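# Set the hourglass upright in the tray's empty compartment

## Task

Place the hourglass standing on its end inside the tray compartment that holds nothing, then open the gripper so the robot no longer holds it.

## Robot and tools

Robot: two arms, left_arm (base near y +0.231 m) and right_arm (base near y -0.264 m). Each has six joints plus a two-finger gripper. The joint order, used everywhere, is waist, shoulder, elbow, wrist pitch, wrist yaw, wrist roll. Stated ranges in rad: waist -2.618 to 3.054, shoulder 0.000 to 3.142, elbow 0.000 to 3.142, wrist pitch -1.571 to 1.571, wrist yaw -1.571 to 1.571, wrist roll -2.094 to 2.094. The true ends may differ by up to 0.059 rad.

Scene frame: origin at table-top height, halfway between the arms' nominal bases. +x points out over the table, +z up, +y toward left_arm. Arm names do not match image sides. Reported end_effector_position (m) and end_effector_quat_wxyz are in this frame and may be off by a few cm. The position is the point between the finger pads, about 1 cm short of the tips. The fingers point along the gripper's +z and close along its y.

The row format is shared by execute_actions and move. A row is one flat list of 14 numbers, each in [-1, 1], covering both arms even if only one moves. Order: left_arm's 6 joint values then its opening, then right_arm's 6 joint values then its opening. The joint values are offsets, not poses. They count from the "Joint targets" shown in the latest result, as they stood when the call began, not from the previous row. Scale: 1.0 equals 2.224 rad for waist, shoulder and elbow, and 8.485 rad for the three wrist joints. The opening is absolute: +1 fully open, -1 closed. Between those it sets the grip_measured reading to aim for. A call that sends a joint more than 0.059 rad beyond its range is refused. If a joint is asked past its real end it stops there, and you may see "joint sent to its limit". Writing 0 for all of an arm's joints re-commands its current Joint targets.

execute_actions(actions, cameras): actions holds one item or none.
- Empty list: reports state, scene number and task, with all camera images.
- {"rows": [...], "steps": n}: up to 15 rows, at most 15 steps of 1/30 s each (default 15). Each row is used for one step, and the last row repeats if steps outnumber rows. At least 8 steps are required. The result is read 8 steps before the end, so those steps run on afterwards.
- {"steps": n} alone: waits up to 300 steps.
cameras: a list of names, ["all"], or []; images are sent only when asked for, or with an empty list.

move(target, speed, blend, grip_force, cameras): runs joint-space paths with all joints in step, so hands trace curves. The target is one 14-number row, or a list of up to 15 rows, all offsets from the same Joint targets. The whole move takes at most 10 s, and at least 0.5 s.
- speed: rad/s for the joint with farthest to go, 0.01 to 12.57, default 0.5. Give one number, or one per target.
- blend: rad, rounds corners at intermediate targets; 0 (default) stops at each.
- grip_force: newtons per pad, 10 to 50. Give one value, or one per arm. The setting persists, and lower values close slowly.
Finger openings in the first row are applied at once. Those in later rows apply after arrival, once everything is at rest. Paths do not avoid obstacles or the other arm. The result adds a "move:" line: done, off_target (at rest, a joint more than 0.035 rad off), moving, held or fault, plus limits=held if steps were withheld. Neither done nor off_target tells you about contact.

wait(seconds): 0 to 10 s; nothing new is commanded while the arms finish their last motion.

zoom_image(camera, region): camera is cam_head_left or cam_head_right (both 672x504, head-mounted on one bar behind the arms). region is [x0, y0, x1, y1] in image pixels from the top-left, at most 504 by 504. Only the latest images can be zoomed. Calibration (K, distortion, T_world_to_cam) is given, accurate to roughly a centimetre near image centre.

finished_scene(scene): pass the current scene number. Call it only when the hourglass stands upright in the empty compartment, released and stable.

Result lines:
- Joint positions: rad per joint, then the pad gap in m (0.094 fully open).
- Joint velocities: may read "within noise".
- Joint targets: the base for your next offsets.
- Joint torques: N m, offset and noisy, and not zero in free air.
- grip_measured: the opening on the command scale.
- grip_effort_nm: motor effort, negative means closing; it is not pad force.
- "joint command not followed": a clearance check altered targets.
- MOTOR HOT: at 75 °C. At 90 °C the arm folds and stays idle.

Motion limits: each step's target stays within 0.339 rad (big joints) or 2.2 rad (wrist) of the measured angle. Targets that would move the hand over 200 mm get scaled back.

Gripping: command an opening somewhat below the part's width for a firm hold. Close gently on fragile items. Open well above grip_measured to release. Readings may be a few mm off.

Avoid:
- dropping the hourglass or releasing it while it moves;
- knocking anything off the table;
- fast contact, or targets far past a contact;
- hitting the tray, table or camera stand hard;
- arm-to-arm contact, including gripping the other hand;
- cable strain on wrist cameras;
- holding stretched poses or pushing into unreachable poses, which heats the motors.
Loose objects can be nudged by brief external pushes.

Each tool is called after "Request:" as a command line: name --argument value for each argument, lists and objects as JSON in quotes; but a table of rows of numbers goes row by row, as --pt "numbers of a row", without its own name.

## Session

Request:
execute_actions --actions '[]'

Request:
zoom_image --camera "cam_head_left" --region '[190, 170, 450, 330]'

Request:
zoom_image --camera "cam_head_right" --region '[190, 170, 450, 330]'

Scene clock: 0.00 s of 4000.00 s.
left_arm: end_effector_position=(+0.3719, +0.2323, +0.1231) grip_measured=+1.000 grip_effort_nm=n/a end_effector_quat_wxyz=(+0.632, -0.025, +0.773, +0.040) | right_arm: end_effector_position=(+0.4195, -0.2837, +0.1062) grip_measured=+1.000 grip_effort_nm=n/a end_effector_quat_wxyz=(+0.568, +0.041, +0.822, -0.004)
Joint positions: left_arm=[-0.056 1.568 0.344 1.022 -0.165 -0.002 0.094] | right_arm=[-0.029 1.506 0.429 0.715 0.01 0.046 0.094]
Joint velocities: within noise
Joint torques (N m): no reading
Heat: left arm: 30 °C; right arm: 37 °C.
Joint targets: left_arm=[-0.056 1.566 0.346 1.008 -0.166 -0.003] | right_arm=[-0.029 1.496 0.441 0.722 0.011 0.046]

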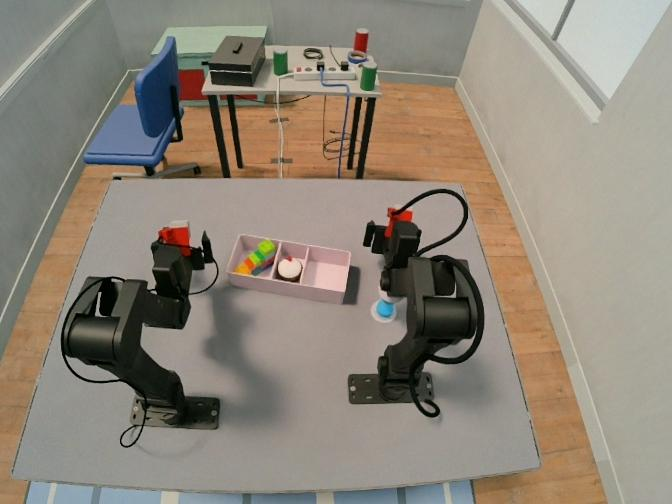

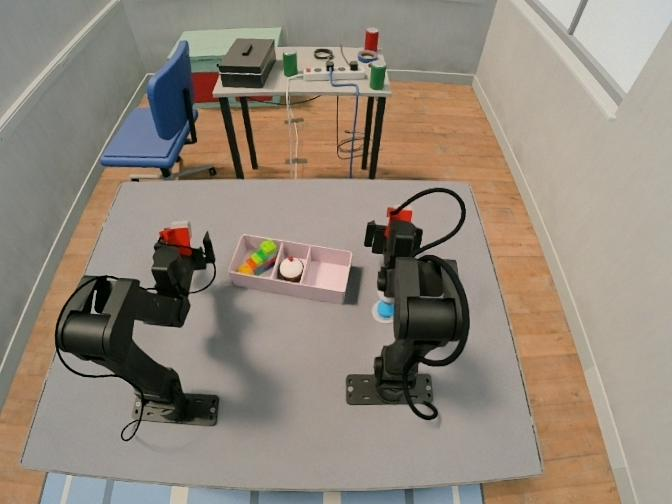

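Scaled by 1.938 from the camera's 672x504 image, which has a finer 960x720 frame.

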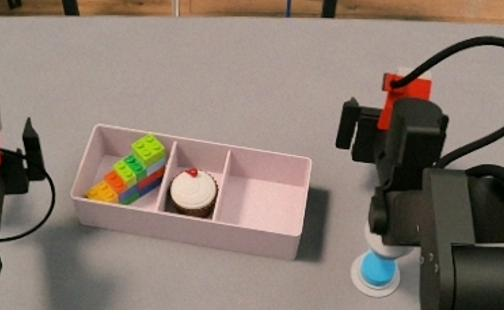

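Scaled by 1.938 from the camera's 672x504 image, which has a finer 960x720 frame.

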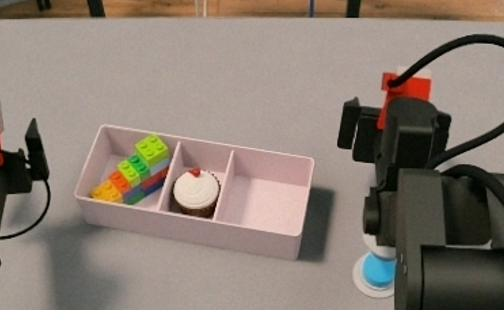

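Request:
move --pt "0 0 0 0 0 0 1 0.031 -0.0739 0.3578 -0.1146 -0.0013 -0.0054 1" --pt "0 0 0 0 0 0 1 0.031 -0.0739 0.3578 -0.2560 -0.0013 -0.0054 1" --speed 0.8 --blend '[0.1,0]' --cameras '["all"]'

Request:
zoom_image --camera "cam_head_left" --region '[320, 230, 450, 350]'

Request:
zoom_image --camera "cam_head_right" --region '[320, 230, 450, 350]'

Scene clock: 4.53 s of 4000.00 s.
left_arm: end_effector_position=(+0.3719, +0.2323, +0.1231) grip_measured=+1.000 grip_effort_nm=-0.01 end_effector_quat_wxyz=(+0.632, -0.025, +0.773, +0.040) | right_arm: end_effector_position=(+0.2241, -0.2609, +0.1515) grip_measured=+1.000 grip_effort_nm=0.03 end_effector_quat_wxyz=(-0.004, -0.004, +1.000, -0.004)
Joint positions: left_arm=[-0.056 1.568 0.344 1.022 -0.165 -0.002 0.094] | right_arm=[0.035 1.349 1.211 -1.442 0.008 0.01 0.094]
Joint torques (N m): left_arm=[-0.03 -5.89 6.13 2.34 -0.03 -0.02] | right_arm=[0.44 -4.67 7.34 -0.01 -0.08 -0.14]
Heat: left arm: 31 °C; right arm: 38 °C.
Joint targets: left_arm=[-0.056 1.566 0.346 1.008 -0.166 -0.003] | right_arm=[0.041 1.332 1.237 -1.450 0.000 0.000]
Kept back: nothing.
move: done

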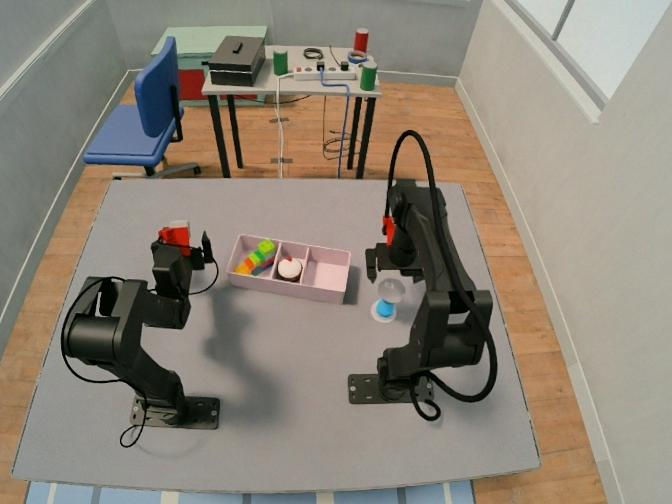

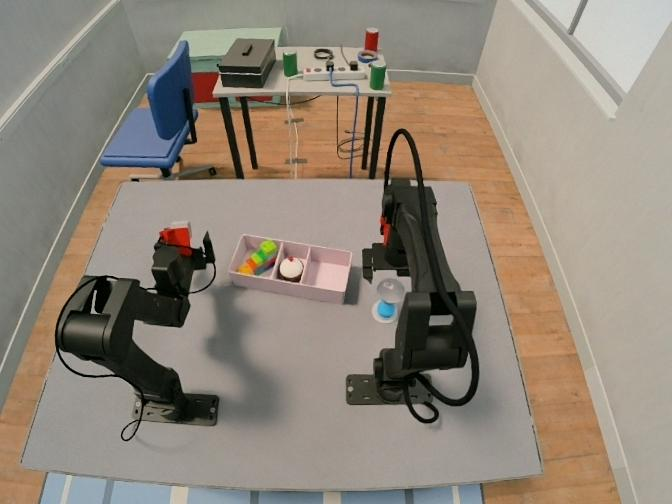

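Scaled by 3.877 from the camera's 672x504 image, which has a finer 960x720 frame.

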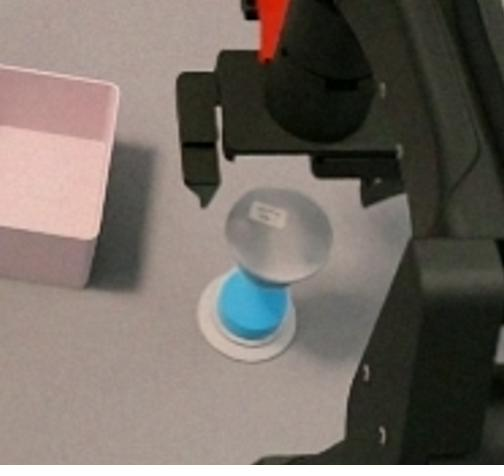

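Scaled by 3.877 from the camera's 672x504 image, which has a finer 960x720 frame.

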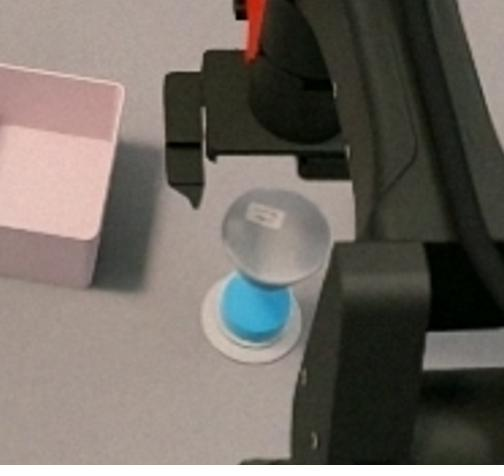

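Request:
move --target '[0,0,0,0,0,0,1,0,0.0072,-0.1270,0.0356,0,0,1]' --speed 0.25 --cameras '["all"]'

Request:
zoom_image --camera "cam_head_left" --region '[320, 230, 450, 350]'

Request:
zoom_image --camera "cam_head_right" --region '[320, 230, 450, 350]'

Scene clock: 6.90 s of 4000.00 s.
left_arm: end_effector_position=(+0.3719, +0.2323, +0.1231) grip_measured=+1.000 grip_effort_nm=0.00 end_effector_quat_wxyz=(+0.632, -0.025, +0.773, +0.040) | right_arm: end_effector_position=(+0.2289, -0.2608, +0.0878) grip_measured=+1.000 grip_effort_nm=0.03 end_effector_quat_wxyz=(+0.008, -0.004, +1.000, -0.004)
Joint positions: left_arm=[-0.056 1.568 0.344 1.022 -0.165 -0.002 0.094] | right_arm=[0.035 1.349 0.958 -1.163 0.008 0.01 0.094]
Joint torques (N m): left_arm=[-0.05 -5.89 6.15 2.33 -0.03 -0.02] | right_arm=[0.39 -3.37 5.08 0.23 -0.11 -0.12]
Heat: left arm: 32 °C; right arm: 38 °C.
Joint targets: left_arm=[-0.056 1.566 0.346 1.008 -0.166 -0.003] | right_arm=[0.041 1.348 0.954 -1.148 0.000 0.000]
Kept back: nothing.
move: done

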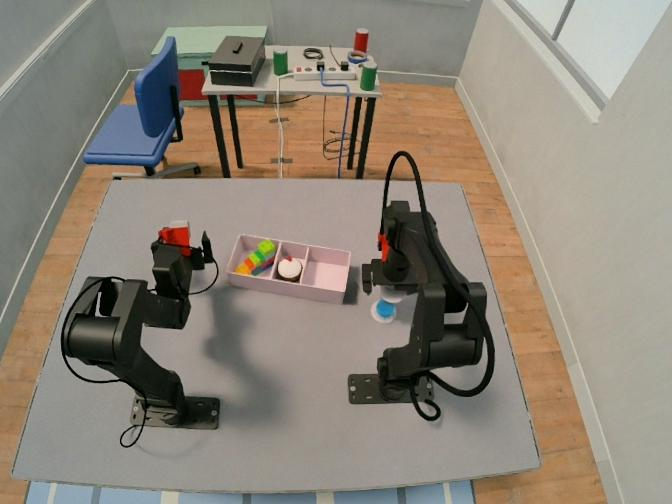

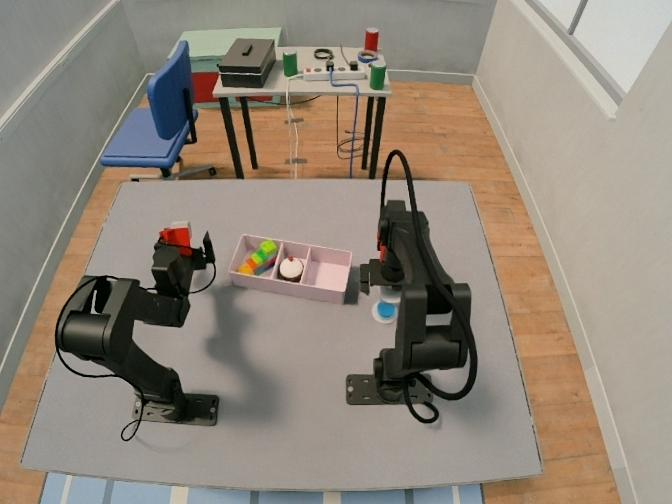

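Scaled by 3.877 from the camera's 672x504 image, which has a finer 960x720 frame.

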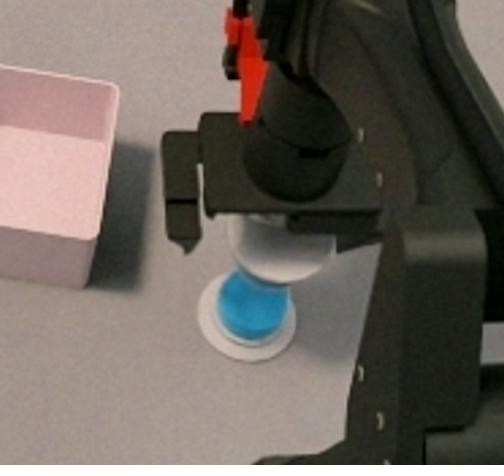

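Scaled by 3.877 from the camera's 672x504 image, which has a finer 960x720 frame.

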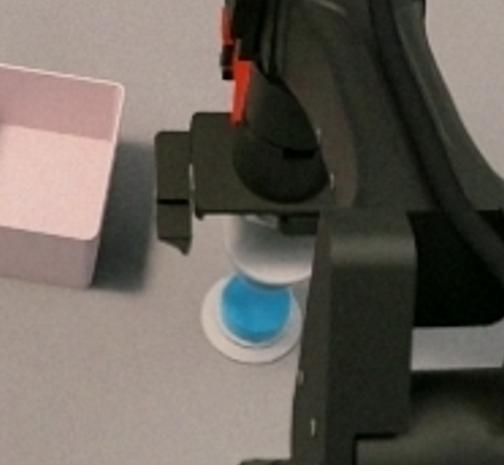

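Request:
move --pt "0 0 0 0 0 0 1 0 0.0013 -0.0241 0.0075 0 0 1" --pt "0 0 0 0 0 0 1 0 0.0013 -0.0241 0.0075 0 0 0.42" --speed 0.2 --grip_force 30 --cameras '["all"]'

Request:
zoom_image --camera "cam_head_left" --region '[340, 240, 440, 340]'

Scene clock: 10.17 s of 4000.00 s.
left_arm: end_effector_position=(+0.3719, +0.2323, +0.1231) grip_measured=+1.000 grip_effort_nm=-0.01 end_effector_quat_wxyz=(+0.632, -0.025, +0.773, +0.040) | right_arm: end_effector_position=(+0.2293, -0.2608, +0.0748) grip_measured=+0.422 grip_effort_nm=-0.09 end_effector_quat_wxyz=(+0.014, -0.005, +1.000, -0.004)
Joint positions: left_arm=[-0.056 1.568 0.344 1.022 -0.165 -0.002 0.094] | right_arm=[0.035 1.349 0.905 -1.1 0.008 0.009 0.067]
Joint torques (N m): left_arm=[-0.05 -5.9 6.13 2.33 -0.03 -0.02] | right_arm=[0.44 -3.14 5 0.28 -0.11 -0.14]
Heat: left arm: 33 °C; right arm: 38 °C.
Joint targets: left_arm=[-0.056 1.566 0.346 1.008 -0.166 -0.003] | right_arm=[0.041 1.350 0.901 -1.084 0.000 0.000]
Kept back: nothing.
grip_force (N): 30, 30
move: done

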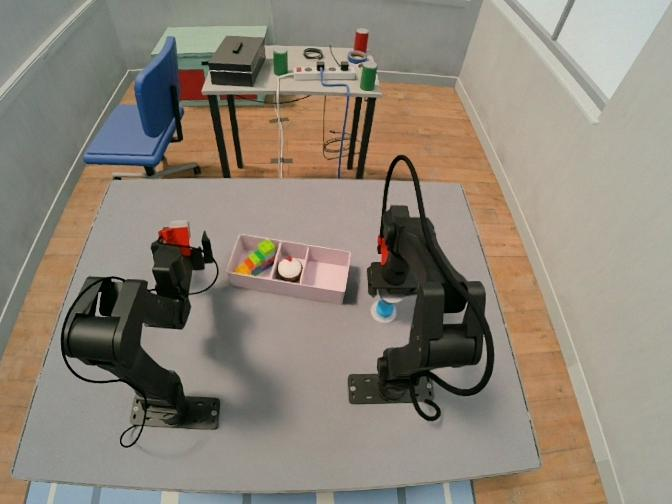

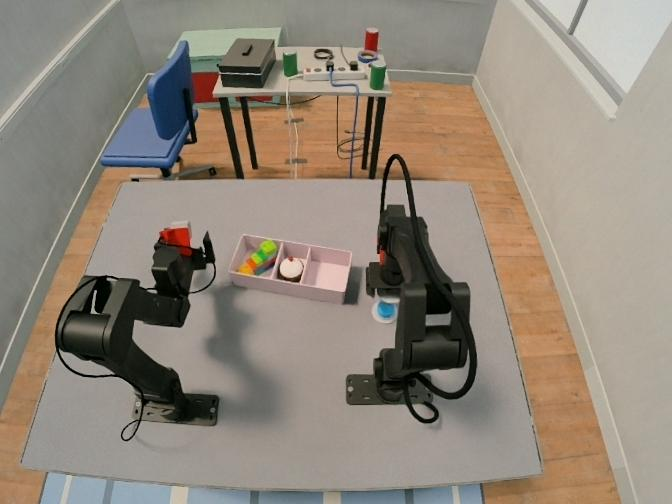

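Scaled by 5.040 from the camera's 672x504 image, which has a finer 960x720 frame.

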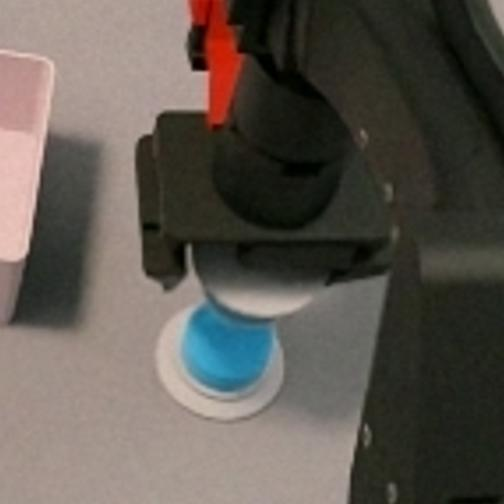

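Request:
move --pt "0 0 0 0 0 0 1 0 0 0 0 0 0 0.22" --pt "0 0 0 0 0 0 1 0 -0.0065 0.1380 -0.0392 0 0 0.22" --speed 0.3 --cameras '["all"]'

Request:
zoom_image --camera "cam_head_left" --region '[320, 230, 450, 350]'

Scene clock: 13.77 s of 4000.00 s.
left_arm: end_effector_position=(+0.3719, +0.2323, +0.1231) grip_measured=+1.000 grip_effort_nm=-0.01 end_effector_quat_wxyz=(+0.632, -0.025, +0.773, +0.040) | right_arm: end_effector_position=(+0.2241, -0.2608, +0.1418) grip_measured=+0.244 grip_effort_nm=-0.63 end_effector_quat_wxyz=(-0.006, -0.005, +1.000, -0.004)
Joint positions: left_arm=[-0.056 1.568 0.344 1.022 -0.165 -0.002 0.094] | right_arm=[0.035 1.349 1.173 -1.406 0.008 0.009 0.058]
Joint torques (N m): left_arm=[-0.03 -5.89 6.13 2.34 -0.03 -0.02] | right_arm=[0.39 -4.26 8.17 -0.05 -0.08 -0.12]
Heat: left arm: 33 °C; right arm: 38 °C.
Joint targets: left_arm=[-0.056 1.566 0.346 1.008 -0.166 -0.003] | right_arm=[0.041 1.336 1.208 -1.417 0.000 0.000]
Kept back: nothing.
grip_force (N): 30, 30
move: done

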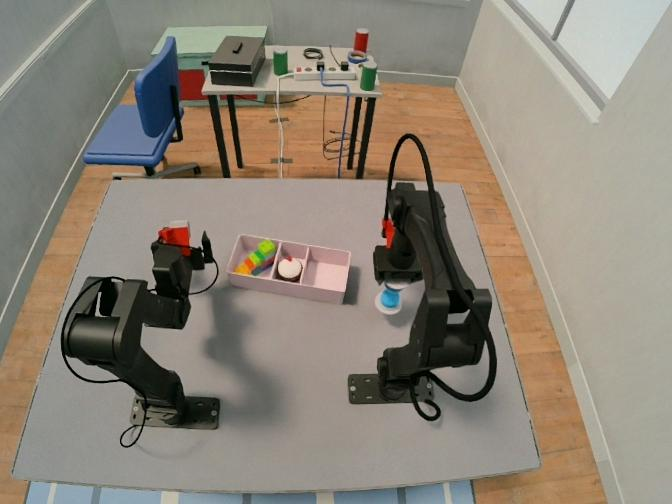

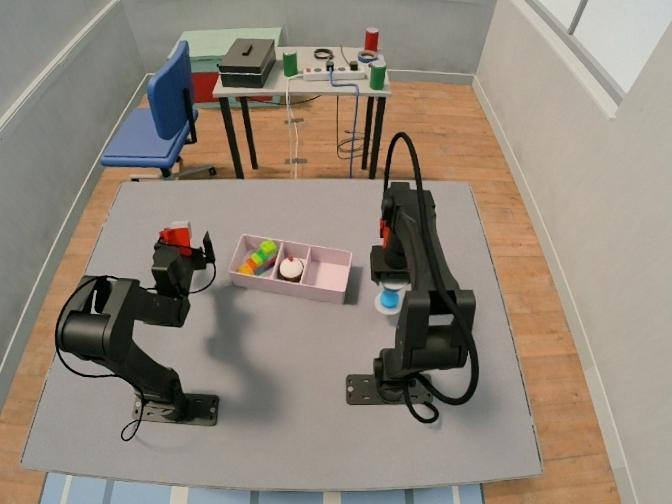

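Scaled by 3.877 from the camera's 672x504 image, which has a finer 960x720 frame.

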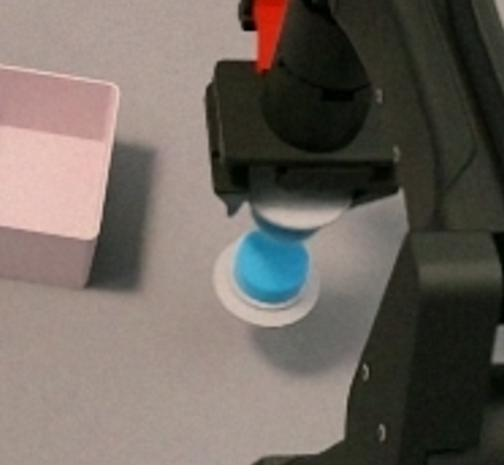

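Request:
move --target '[0,0,0,0,0,0,1,0.1884,0.2456,0.2643,-0.0049,0,0,0.22]' --speed 0.3 --cameras '["all"]'

Request:
zoom_image --camera "cam_head_left" --region '[260, 190, 400, 320]'

Scene clock: 16.53 s of 4000.00 s.
left_arm: end_effector_position=(+0.3719, +0.2323, +0.1231) grip_measured=+1.000 grip_effort_nm=0.00 end_effector_quat_wxyz=(+0.632, -0.025, +0.773, +0.040) | right_arm: end_effector_position=(+0.3300, -0.1145, +0.1496) grip_measured=+0.244 grip_effort_nm=-0.63 end_effector_quat_wxyz=(+0.001, -0.215, +0.977, -0.002)
Joint positions: left_arm=[-0.056 1.568 0.344 1.022 -0.165 -0.002 0.094] | right_arm=[0.459 1.877 1.756 -1.449 0.005 0.009 0.058]
Joint torques (N m): left_arm=[-0.06 -5.89 6.15 2.34 -0.03 -0.02] | right_arm=[0.02 -7.1 8.43 -0.02 -0.07 -0.13]
Heat: left arm: 34 °C; right arm: 39 °C.
Joint targets: left_arm=[-0.056 1.566 0.346 1.008 -0.166 -0.003] | right_arm=[0.460 1.882 1.796 -1.458 0.000 0.000]
Kept back: nothing.
grip_force (N): 30, 30
move: off_target (right_arm); right_arm: the elbow is farthest, 0.040 rad from its target

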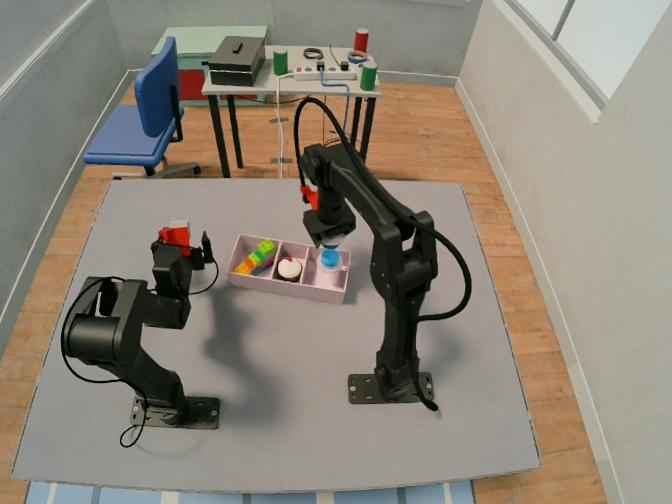

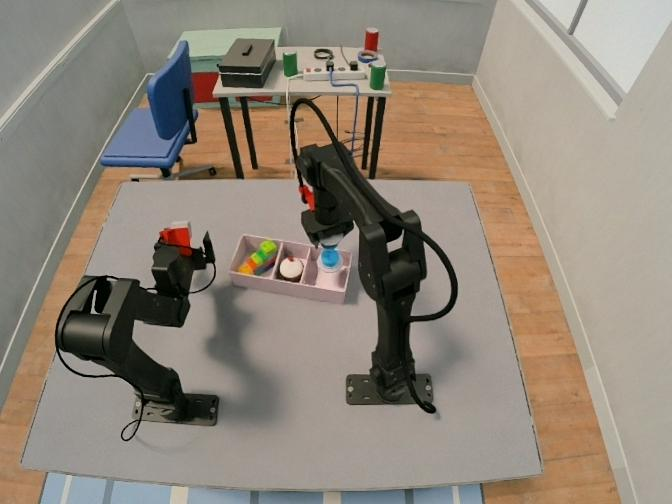

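Scaled by 3.600 from the camera's 672x504 image, which has a finer 960x720 frame.

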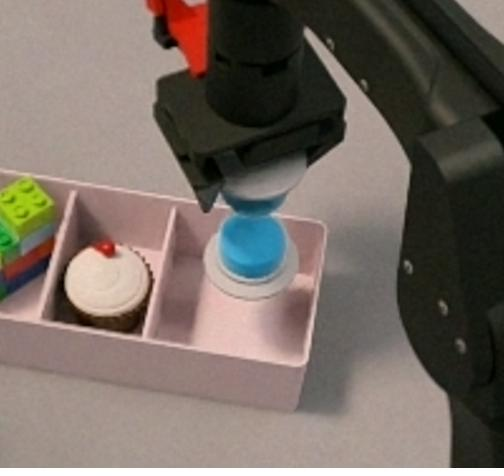

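Request:
move --target '[0,0,0,0,0,0,1,0.004,-0.0014,-0.1309,0.035,0,0,0.22]' --speed 0.2 --cameras '["all"]'

Request:
zoom_image --camera "cam_head_left" --region '[280, 220, 380, 320]'

Scene clock: 19.20 s of 4000.00 s.
left_arm: end_effector_position=(+0.3719, +0.2323, +0.1231) grip_measured=+1.000 grip_effort_nm=-0.01 end_effector_quat_wxyz=(+0.632, -0.025, +0.773, +0.040) | right_arm: end_effector_position=(+0.3339, -0.1110, +0.0864) grip_measured=+0.244 grip_effort_nm=-0.63 end_effector_quat_wxyz=(+0.011, -0.217, +0.976, +0.000)
Joint positions: left_arm=[-0.056 1.568 0.344 1.022 -0.165 -0.002 0.094] | right_arm=[0.463 1.877 1.504 -1.175 0.005 0.009 0.058]
Joint torques (N m): left_arm=[-0.03 -5.91 6.13 2.33 -0.03 -0.02] | right_arm=[0.5 -7.36 5.42 0.23 -0.05 -0.13]
Heat: left arm: 34 °C; right arm: 39 °C.
Joint targets: left_arm=[-0.056 1.566 0.346 1.008 -0.166 -0.003] | right_arm=[0.469 1.879 1.505 -1.161 0.000 0.000]
Kept back: nothing.
grip_force (N): 30, 30
move: done

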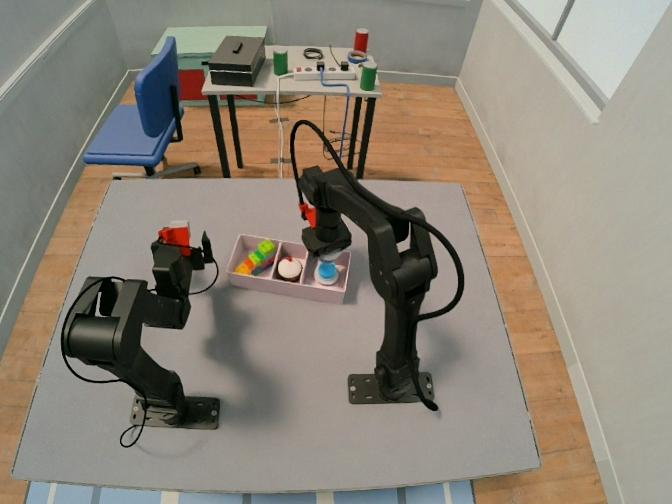

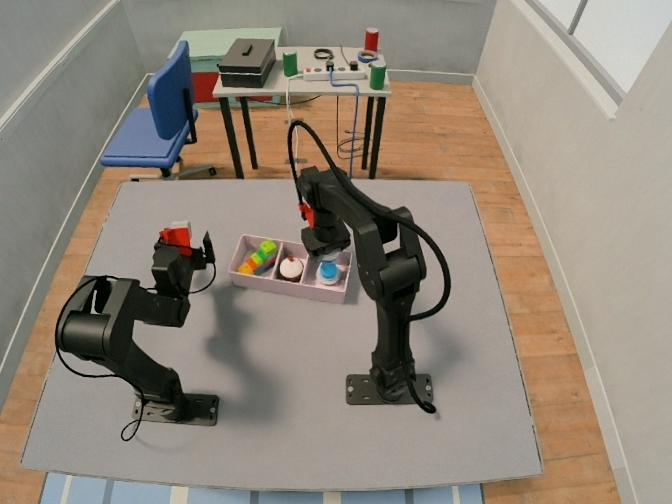

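Scaled by 5.040 from the camera's 672x504 image, which has a finer 960x720 frame.

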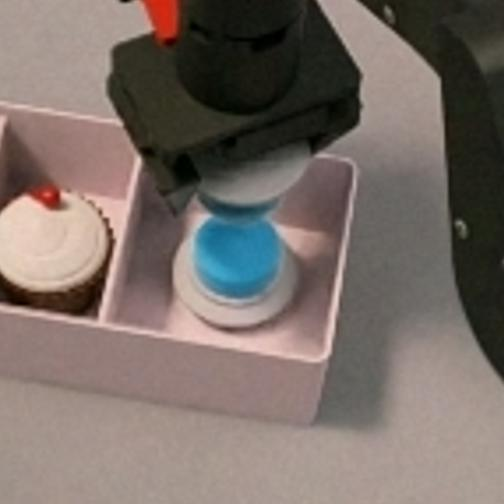

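Request:
move --pt "0 0 0 0 0 0 1 0 0 -0.0148 0.0039 0 0 0.22" --pt "0 0 0 0 0 0 1 0 0 -0.0190 0.0050 0 0 0.22" --speed 0.1

Scene clock: 20.77 s of 4000.00 s.
left_arm: end_effector_position=(+0.3719, +0.2323, +0.1231) grip_measured=+1.000 grip_effort_nm=-0.01 end_effector_quat_wxyz=(+0.632, -0.025, +0.773, +0.040) | right_arm: end_effector_position=(+0.3330, -0.1113, +0.0775) grip_measured=+0.244 grip_effort_nm=-0.63 end_effector_quat_wxyz=(+0.012, -0.217, +0.976, +0.001)
Joint positions: left_arm=[-0.056 1.568 0.344 1.022 -0.165 -0.002 0.094] | right_arm=[0.463 1.877 1.469 -1.138 0.004 0.009 0.058]
Joint torques (N m): left_arm=[-0.05 -5.91 6.13 2.34 -0.04 -0.02] | right_arm=[0.49 -7.41 4.88 0.28 -0.06 -0.11]
Heat: left arm: 34 °C; right arm: 39 °C.
Joint targets: left_arm=[-0.056 1.566 0.346 1.008 -0.166 -0.003] | right_arm=[0.469 1.879 1.462 -1.119 0.000 0.000]
Kept back: nothing.
grip_force (N): 30, 30
move: done

Request:
move --target '[0,0,0,0,0,0,1,0,0,-0.0036,0.0009,0,0,0.22]' --speed 0.1

Scene clock: 21.73 s of 4000.00 s.
left_arm: end_effector_position=(+0.3719, +0.2323, +0.1231) grip_measured=+1.000 grip_effort_nm=-0.01 end_effector_quat_wxyz=(+0.632, -0.025, +0.773, +0.040) | right_arm: end_effector_position=(+0.3322, -0.1113, +0.0769) grip_measured=+0.244 grip_effort_nm=-0.63 end_effector_quat_wxyz=(+0.011, -0.217, +0.976, +0.001)
Joint positions: left_arm=[-0.056 1.568 0.344 1.022 -0.165 -0.002 0.094] | right_arm=[0.463 1.877 1.466 -1.138 0.002 0.008 0.058]
Joint torques (N m): left_arm=[-0.05 -5.89 6.15 2.34 -0.03 -0.03] | right_arm=[0.53 -7.42 4.46 0.34 -0.03 -0.12]
Heat: left arm: 35 °C; right arm: 39 °C.
Joint targets: left_arm=[-0.056 1.566 0.346 1.008 -0.166 -0.003] | right_arm=[0.469 1.879 1.454 -1.111 0.000 0.000]
Kept back: nothing.
grip_force (N): 30, 30
move: done

Contact. Release.

Request:
move --target '[0,0,0,0,0,0,1,0,0,0,0,0,0,0.6]' --grip_force 20 --cameras '["all"]'

Request:
zoom_image --camera "cam_head_left" --region '[280, 220, 380, 320]'

Scene clock: 22.47 s of 4000.00 s.
left_arm: end_effector_position=(+0.3719, +0.2323, +0.1231) grip_measured=+1.000 grip_effort_nm=-0.01 end_effector_quat_wxyz=(+0.632, -0.025, +0.773, +0.040) | right_arm: end_effector_position=(+0.3329, -0.1109, +0.0753) grip_measured=+0.598 grip_effort_nm=0.15 end_effector_quat_wxyz=(+0.013, -0.217, +0.976, +0.002)
Joint positions: left_arm=[-0.056 1.568 0.344 1.022 -0.165 -0.002 0.094] | right_arm=[0.463 1.877 1.459 -1.127 0.002 0.008 0.075]
Joint torques (N m): left_arm=[-0.03 -5.91 6.13 2.34 -0.03 -0.02] | right_arm=[0.51 -7.41 5.01 0.25 -0.03 -0.11]
Heat: left arm: 35 °C; right arm: 39 °C.
Joint targets: left_arm=[-0.056 1.566 0.346 1.008 -0.166 -0.003] | right_arm=[0.469 1.879 1.454 -1.112 0.000 0.000]
Kept back: nothing.
grip_force (N): 20, 20
move: done

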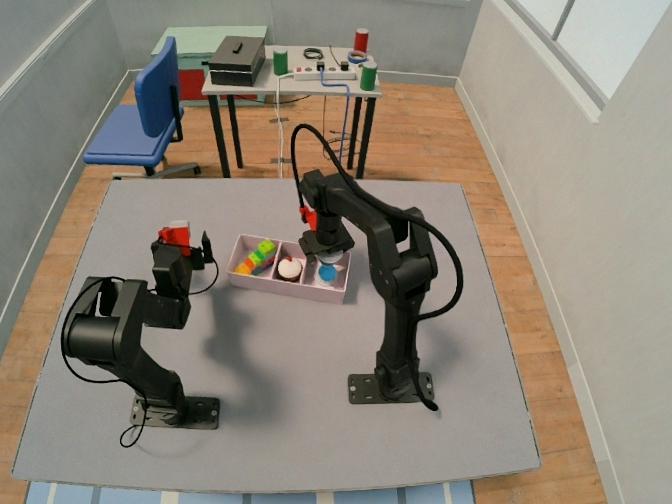

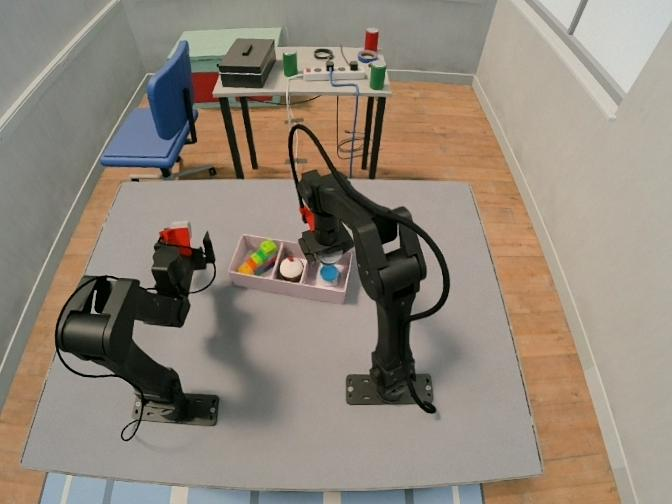

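Scaled by 5.040 from the camera's 672x504 image, which has a finer 960x720 frame.

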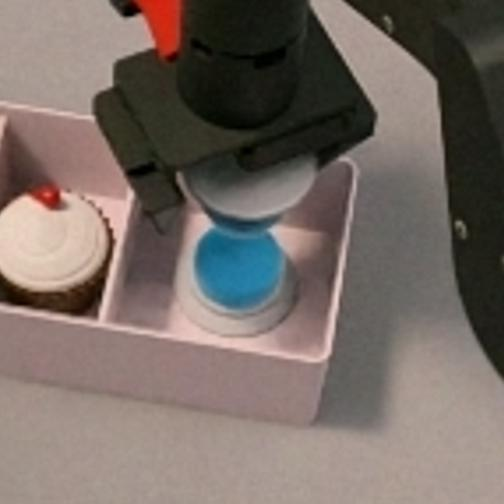

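Request:
move --pt "0 0 0 0 0 0 1 0 0 0 0 0 0 0.95" --pt "0 0 0 0 0 0 1 0 0.0014 0.1538 -0.0408 0 0 0.95" --speed 0.25 --cameras '["all"]'

Request:
zoom_image --camera "cam_head_left" --region '[260, 190, 400, 320]'

Scene clock: 25.27 s of 4000.00 s.
left_arm: end_effector_position=(+0.3719, +0.2323, +0.1231) grip_measured=+1.000 grip_effort_nm=-0.01 end_effector_quat_wxyz=(+0.632, -0.025, +0.773, +0.040) | right_arm: end_effector_position=(+0.3307, -0.1111, +0.1524) grip_measured=+0.948 grip_effort_nm=0.14 end_effector_quat_wxyz=(+0.005, -0.218, +0.976, +0.001)
Joint positions: left_arm=[-0.056 1.568 0.344 1.022 -0.165 -0.002 0.094] | right_arm=[0.464 1.877 1.767 -1.45 0 0.008 0.092]
Joint torques (N m): left_arm=[-0.05 -5.91 6.15 2.33 -0.03 -0.02] | right_arm=[0.38 -7.13 7.64 0.01 0.01 -0.12]
Heat: left arm: 35 °C; right arm: 39 °C.
Joint targets: left_arm=[-0.056 1.566 0.346 1.008 -0.166 -0.003] | right_arm=[0.468 1.882 1.796 -1.458 0.000 0.000]
Kept back: nothing.
grip_force (N): 20, 20
move: done

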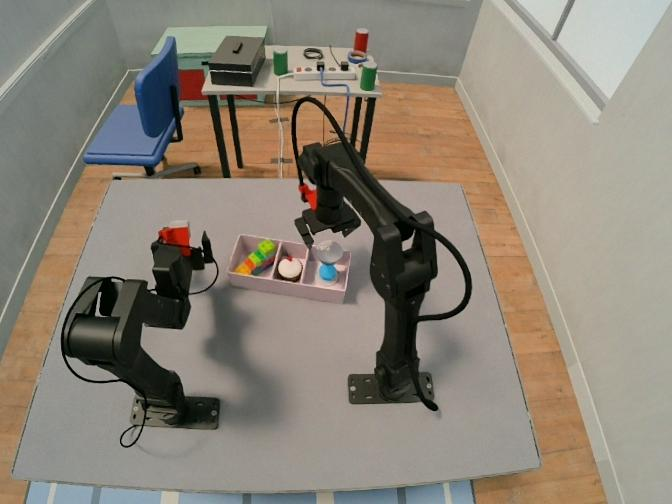

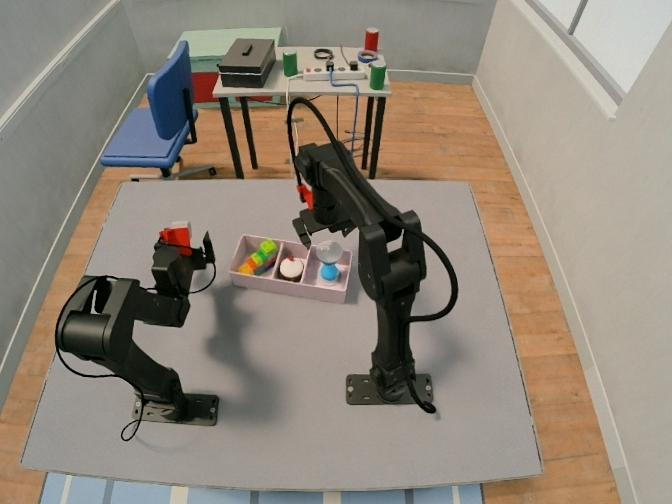

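Scaled by 3.600 from the camera's 672x504 image, which has a finer 960x720 frame.

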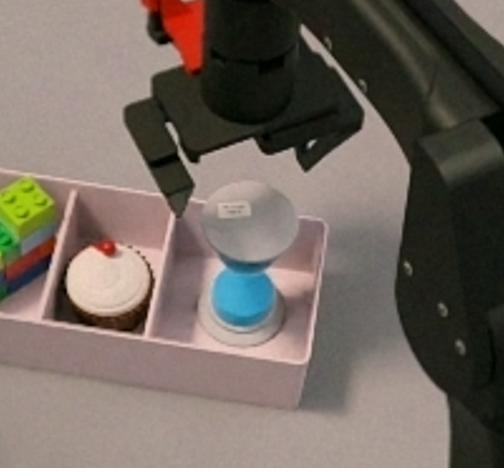

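Request:
finished_scene --scene 2

The scene is finished: the task was done.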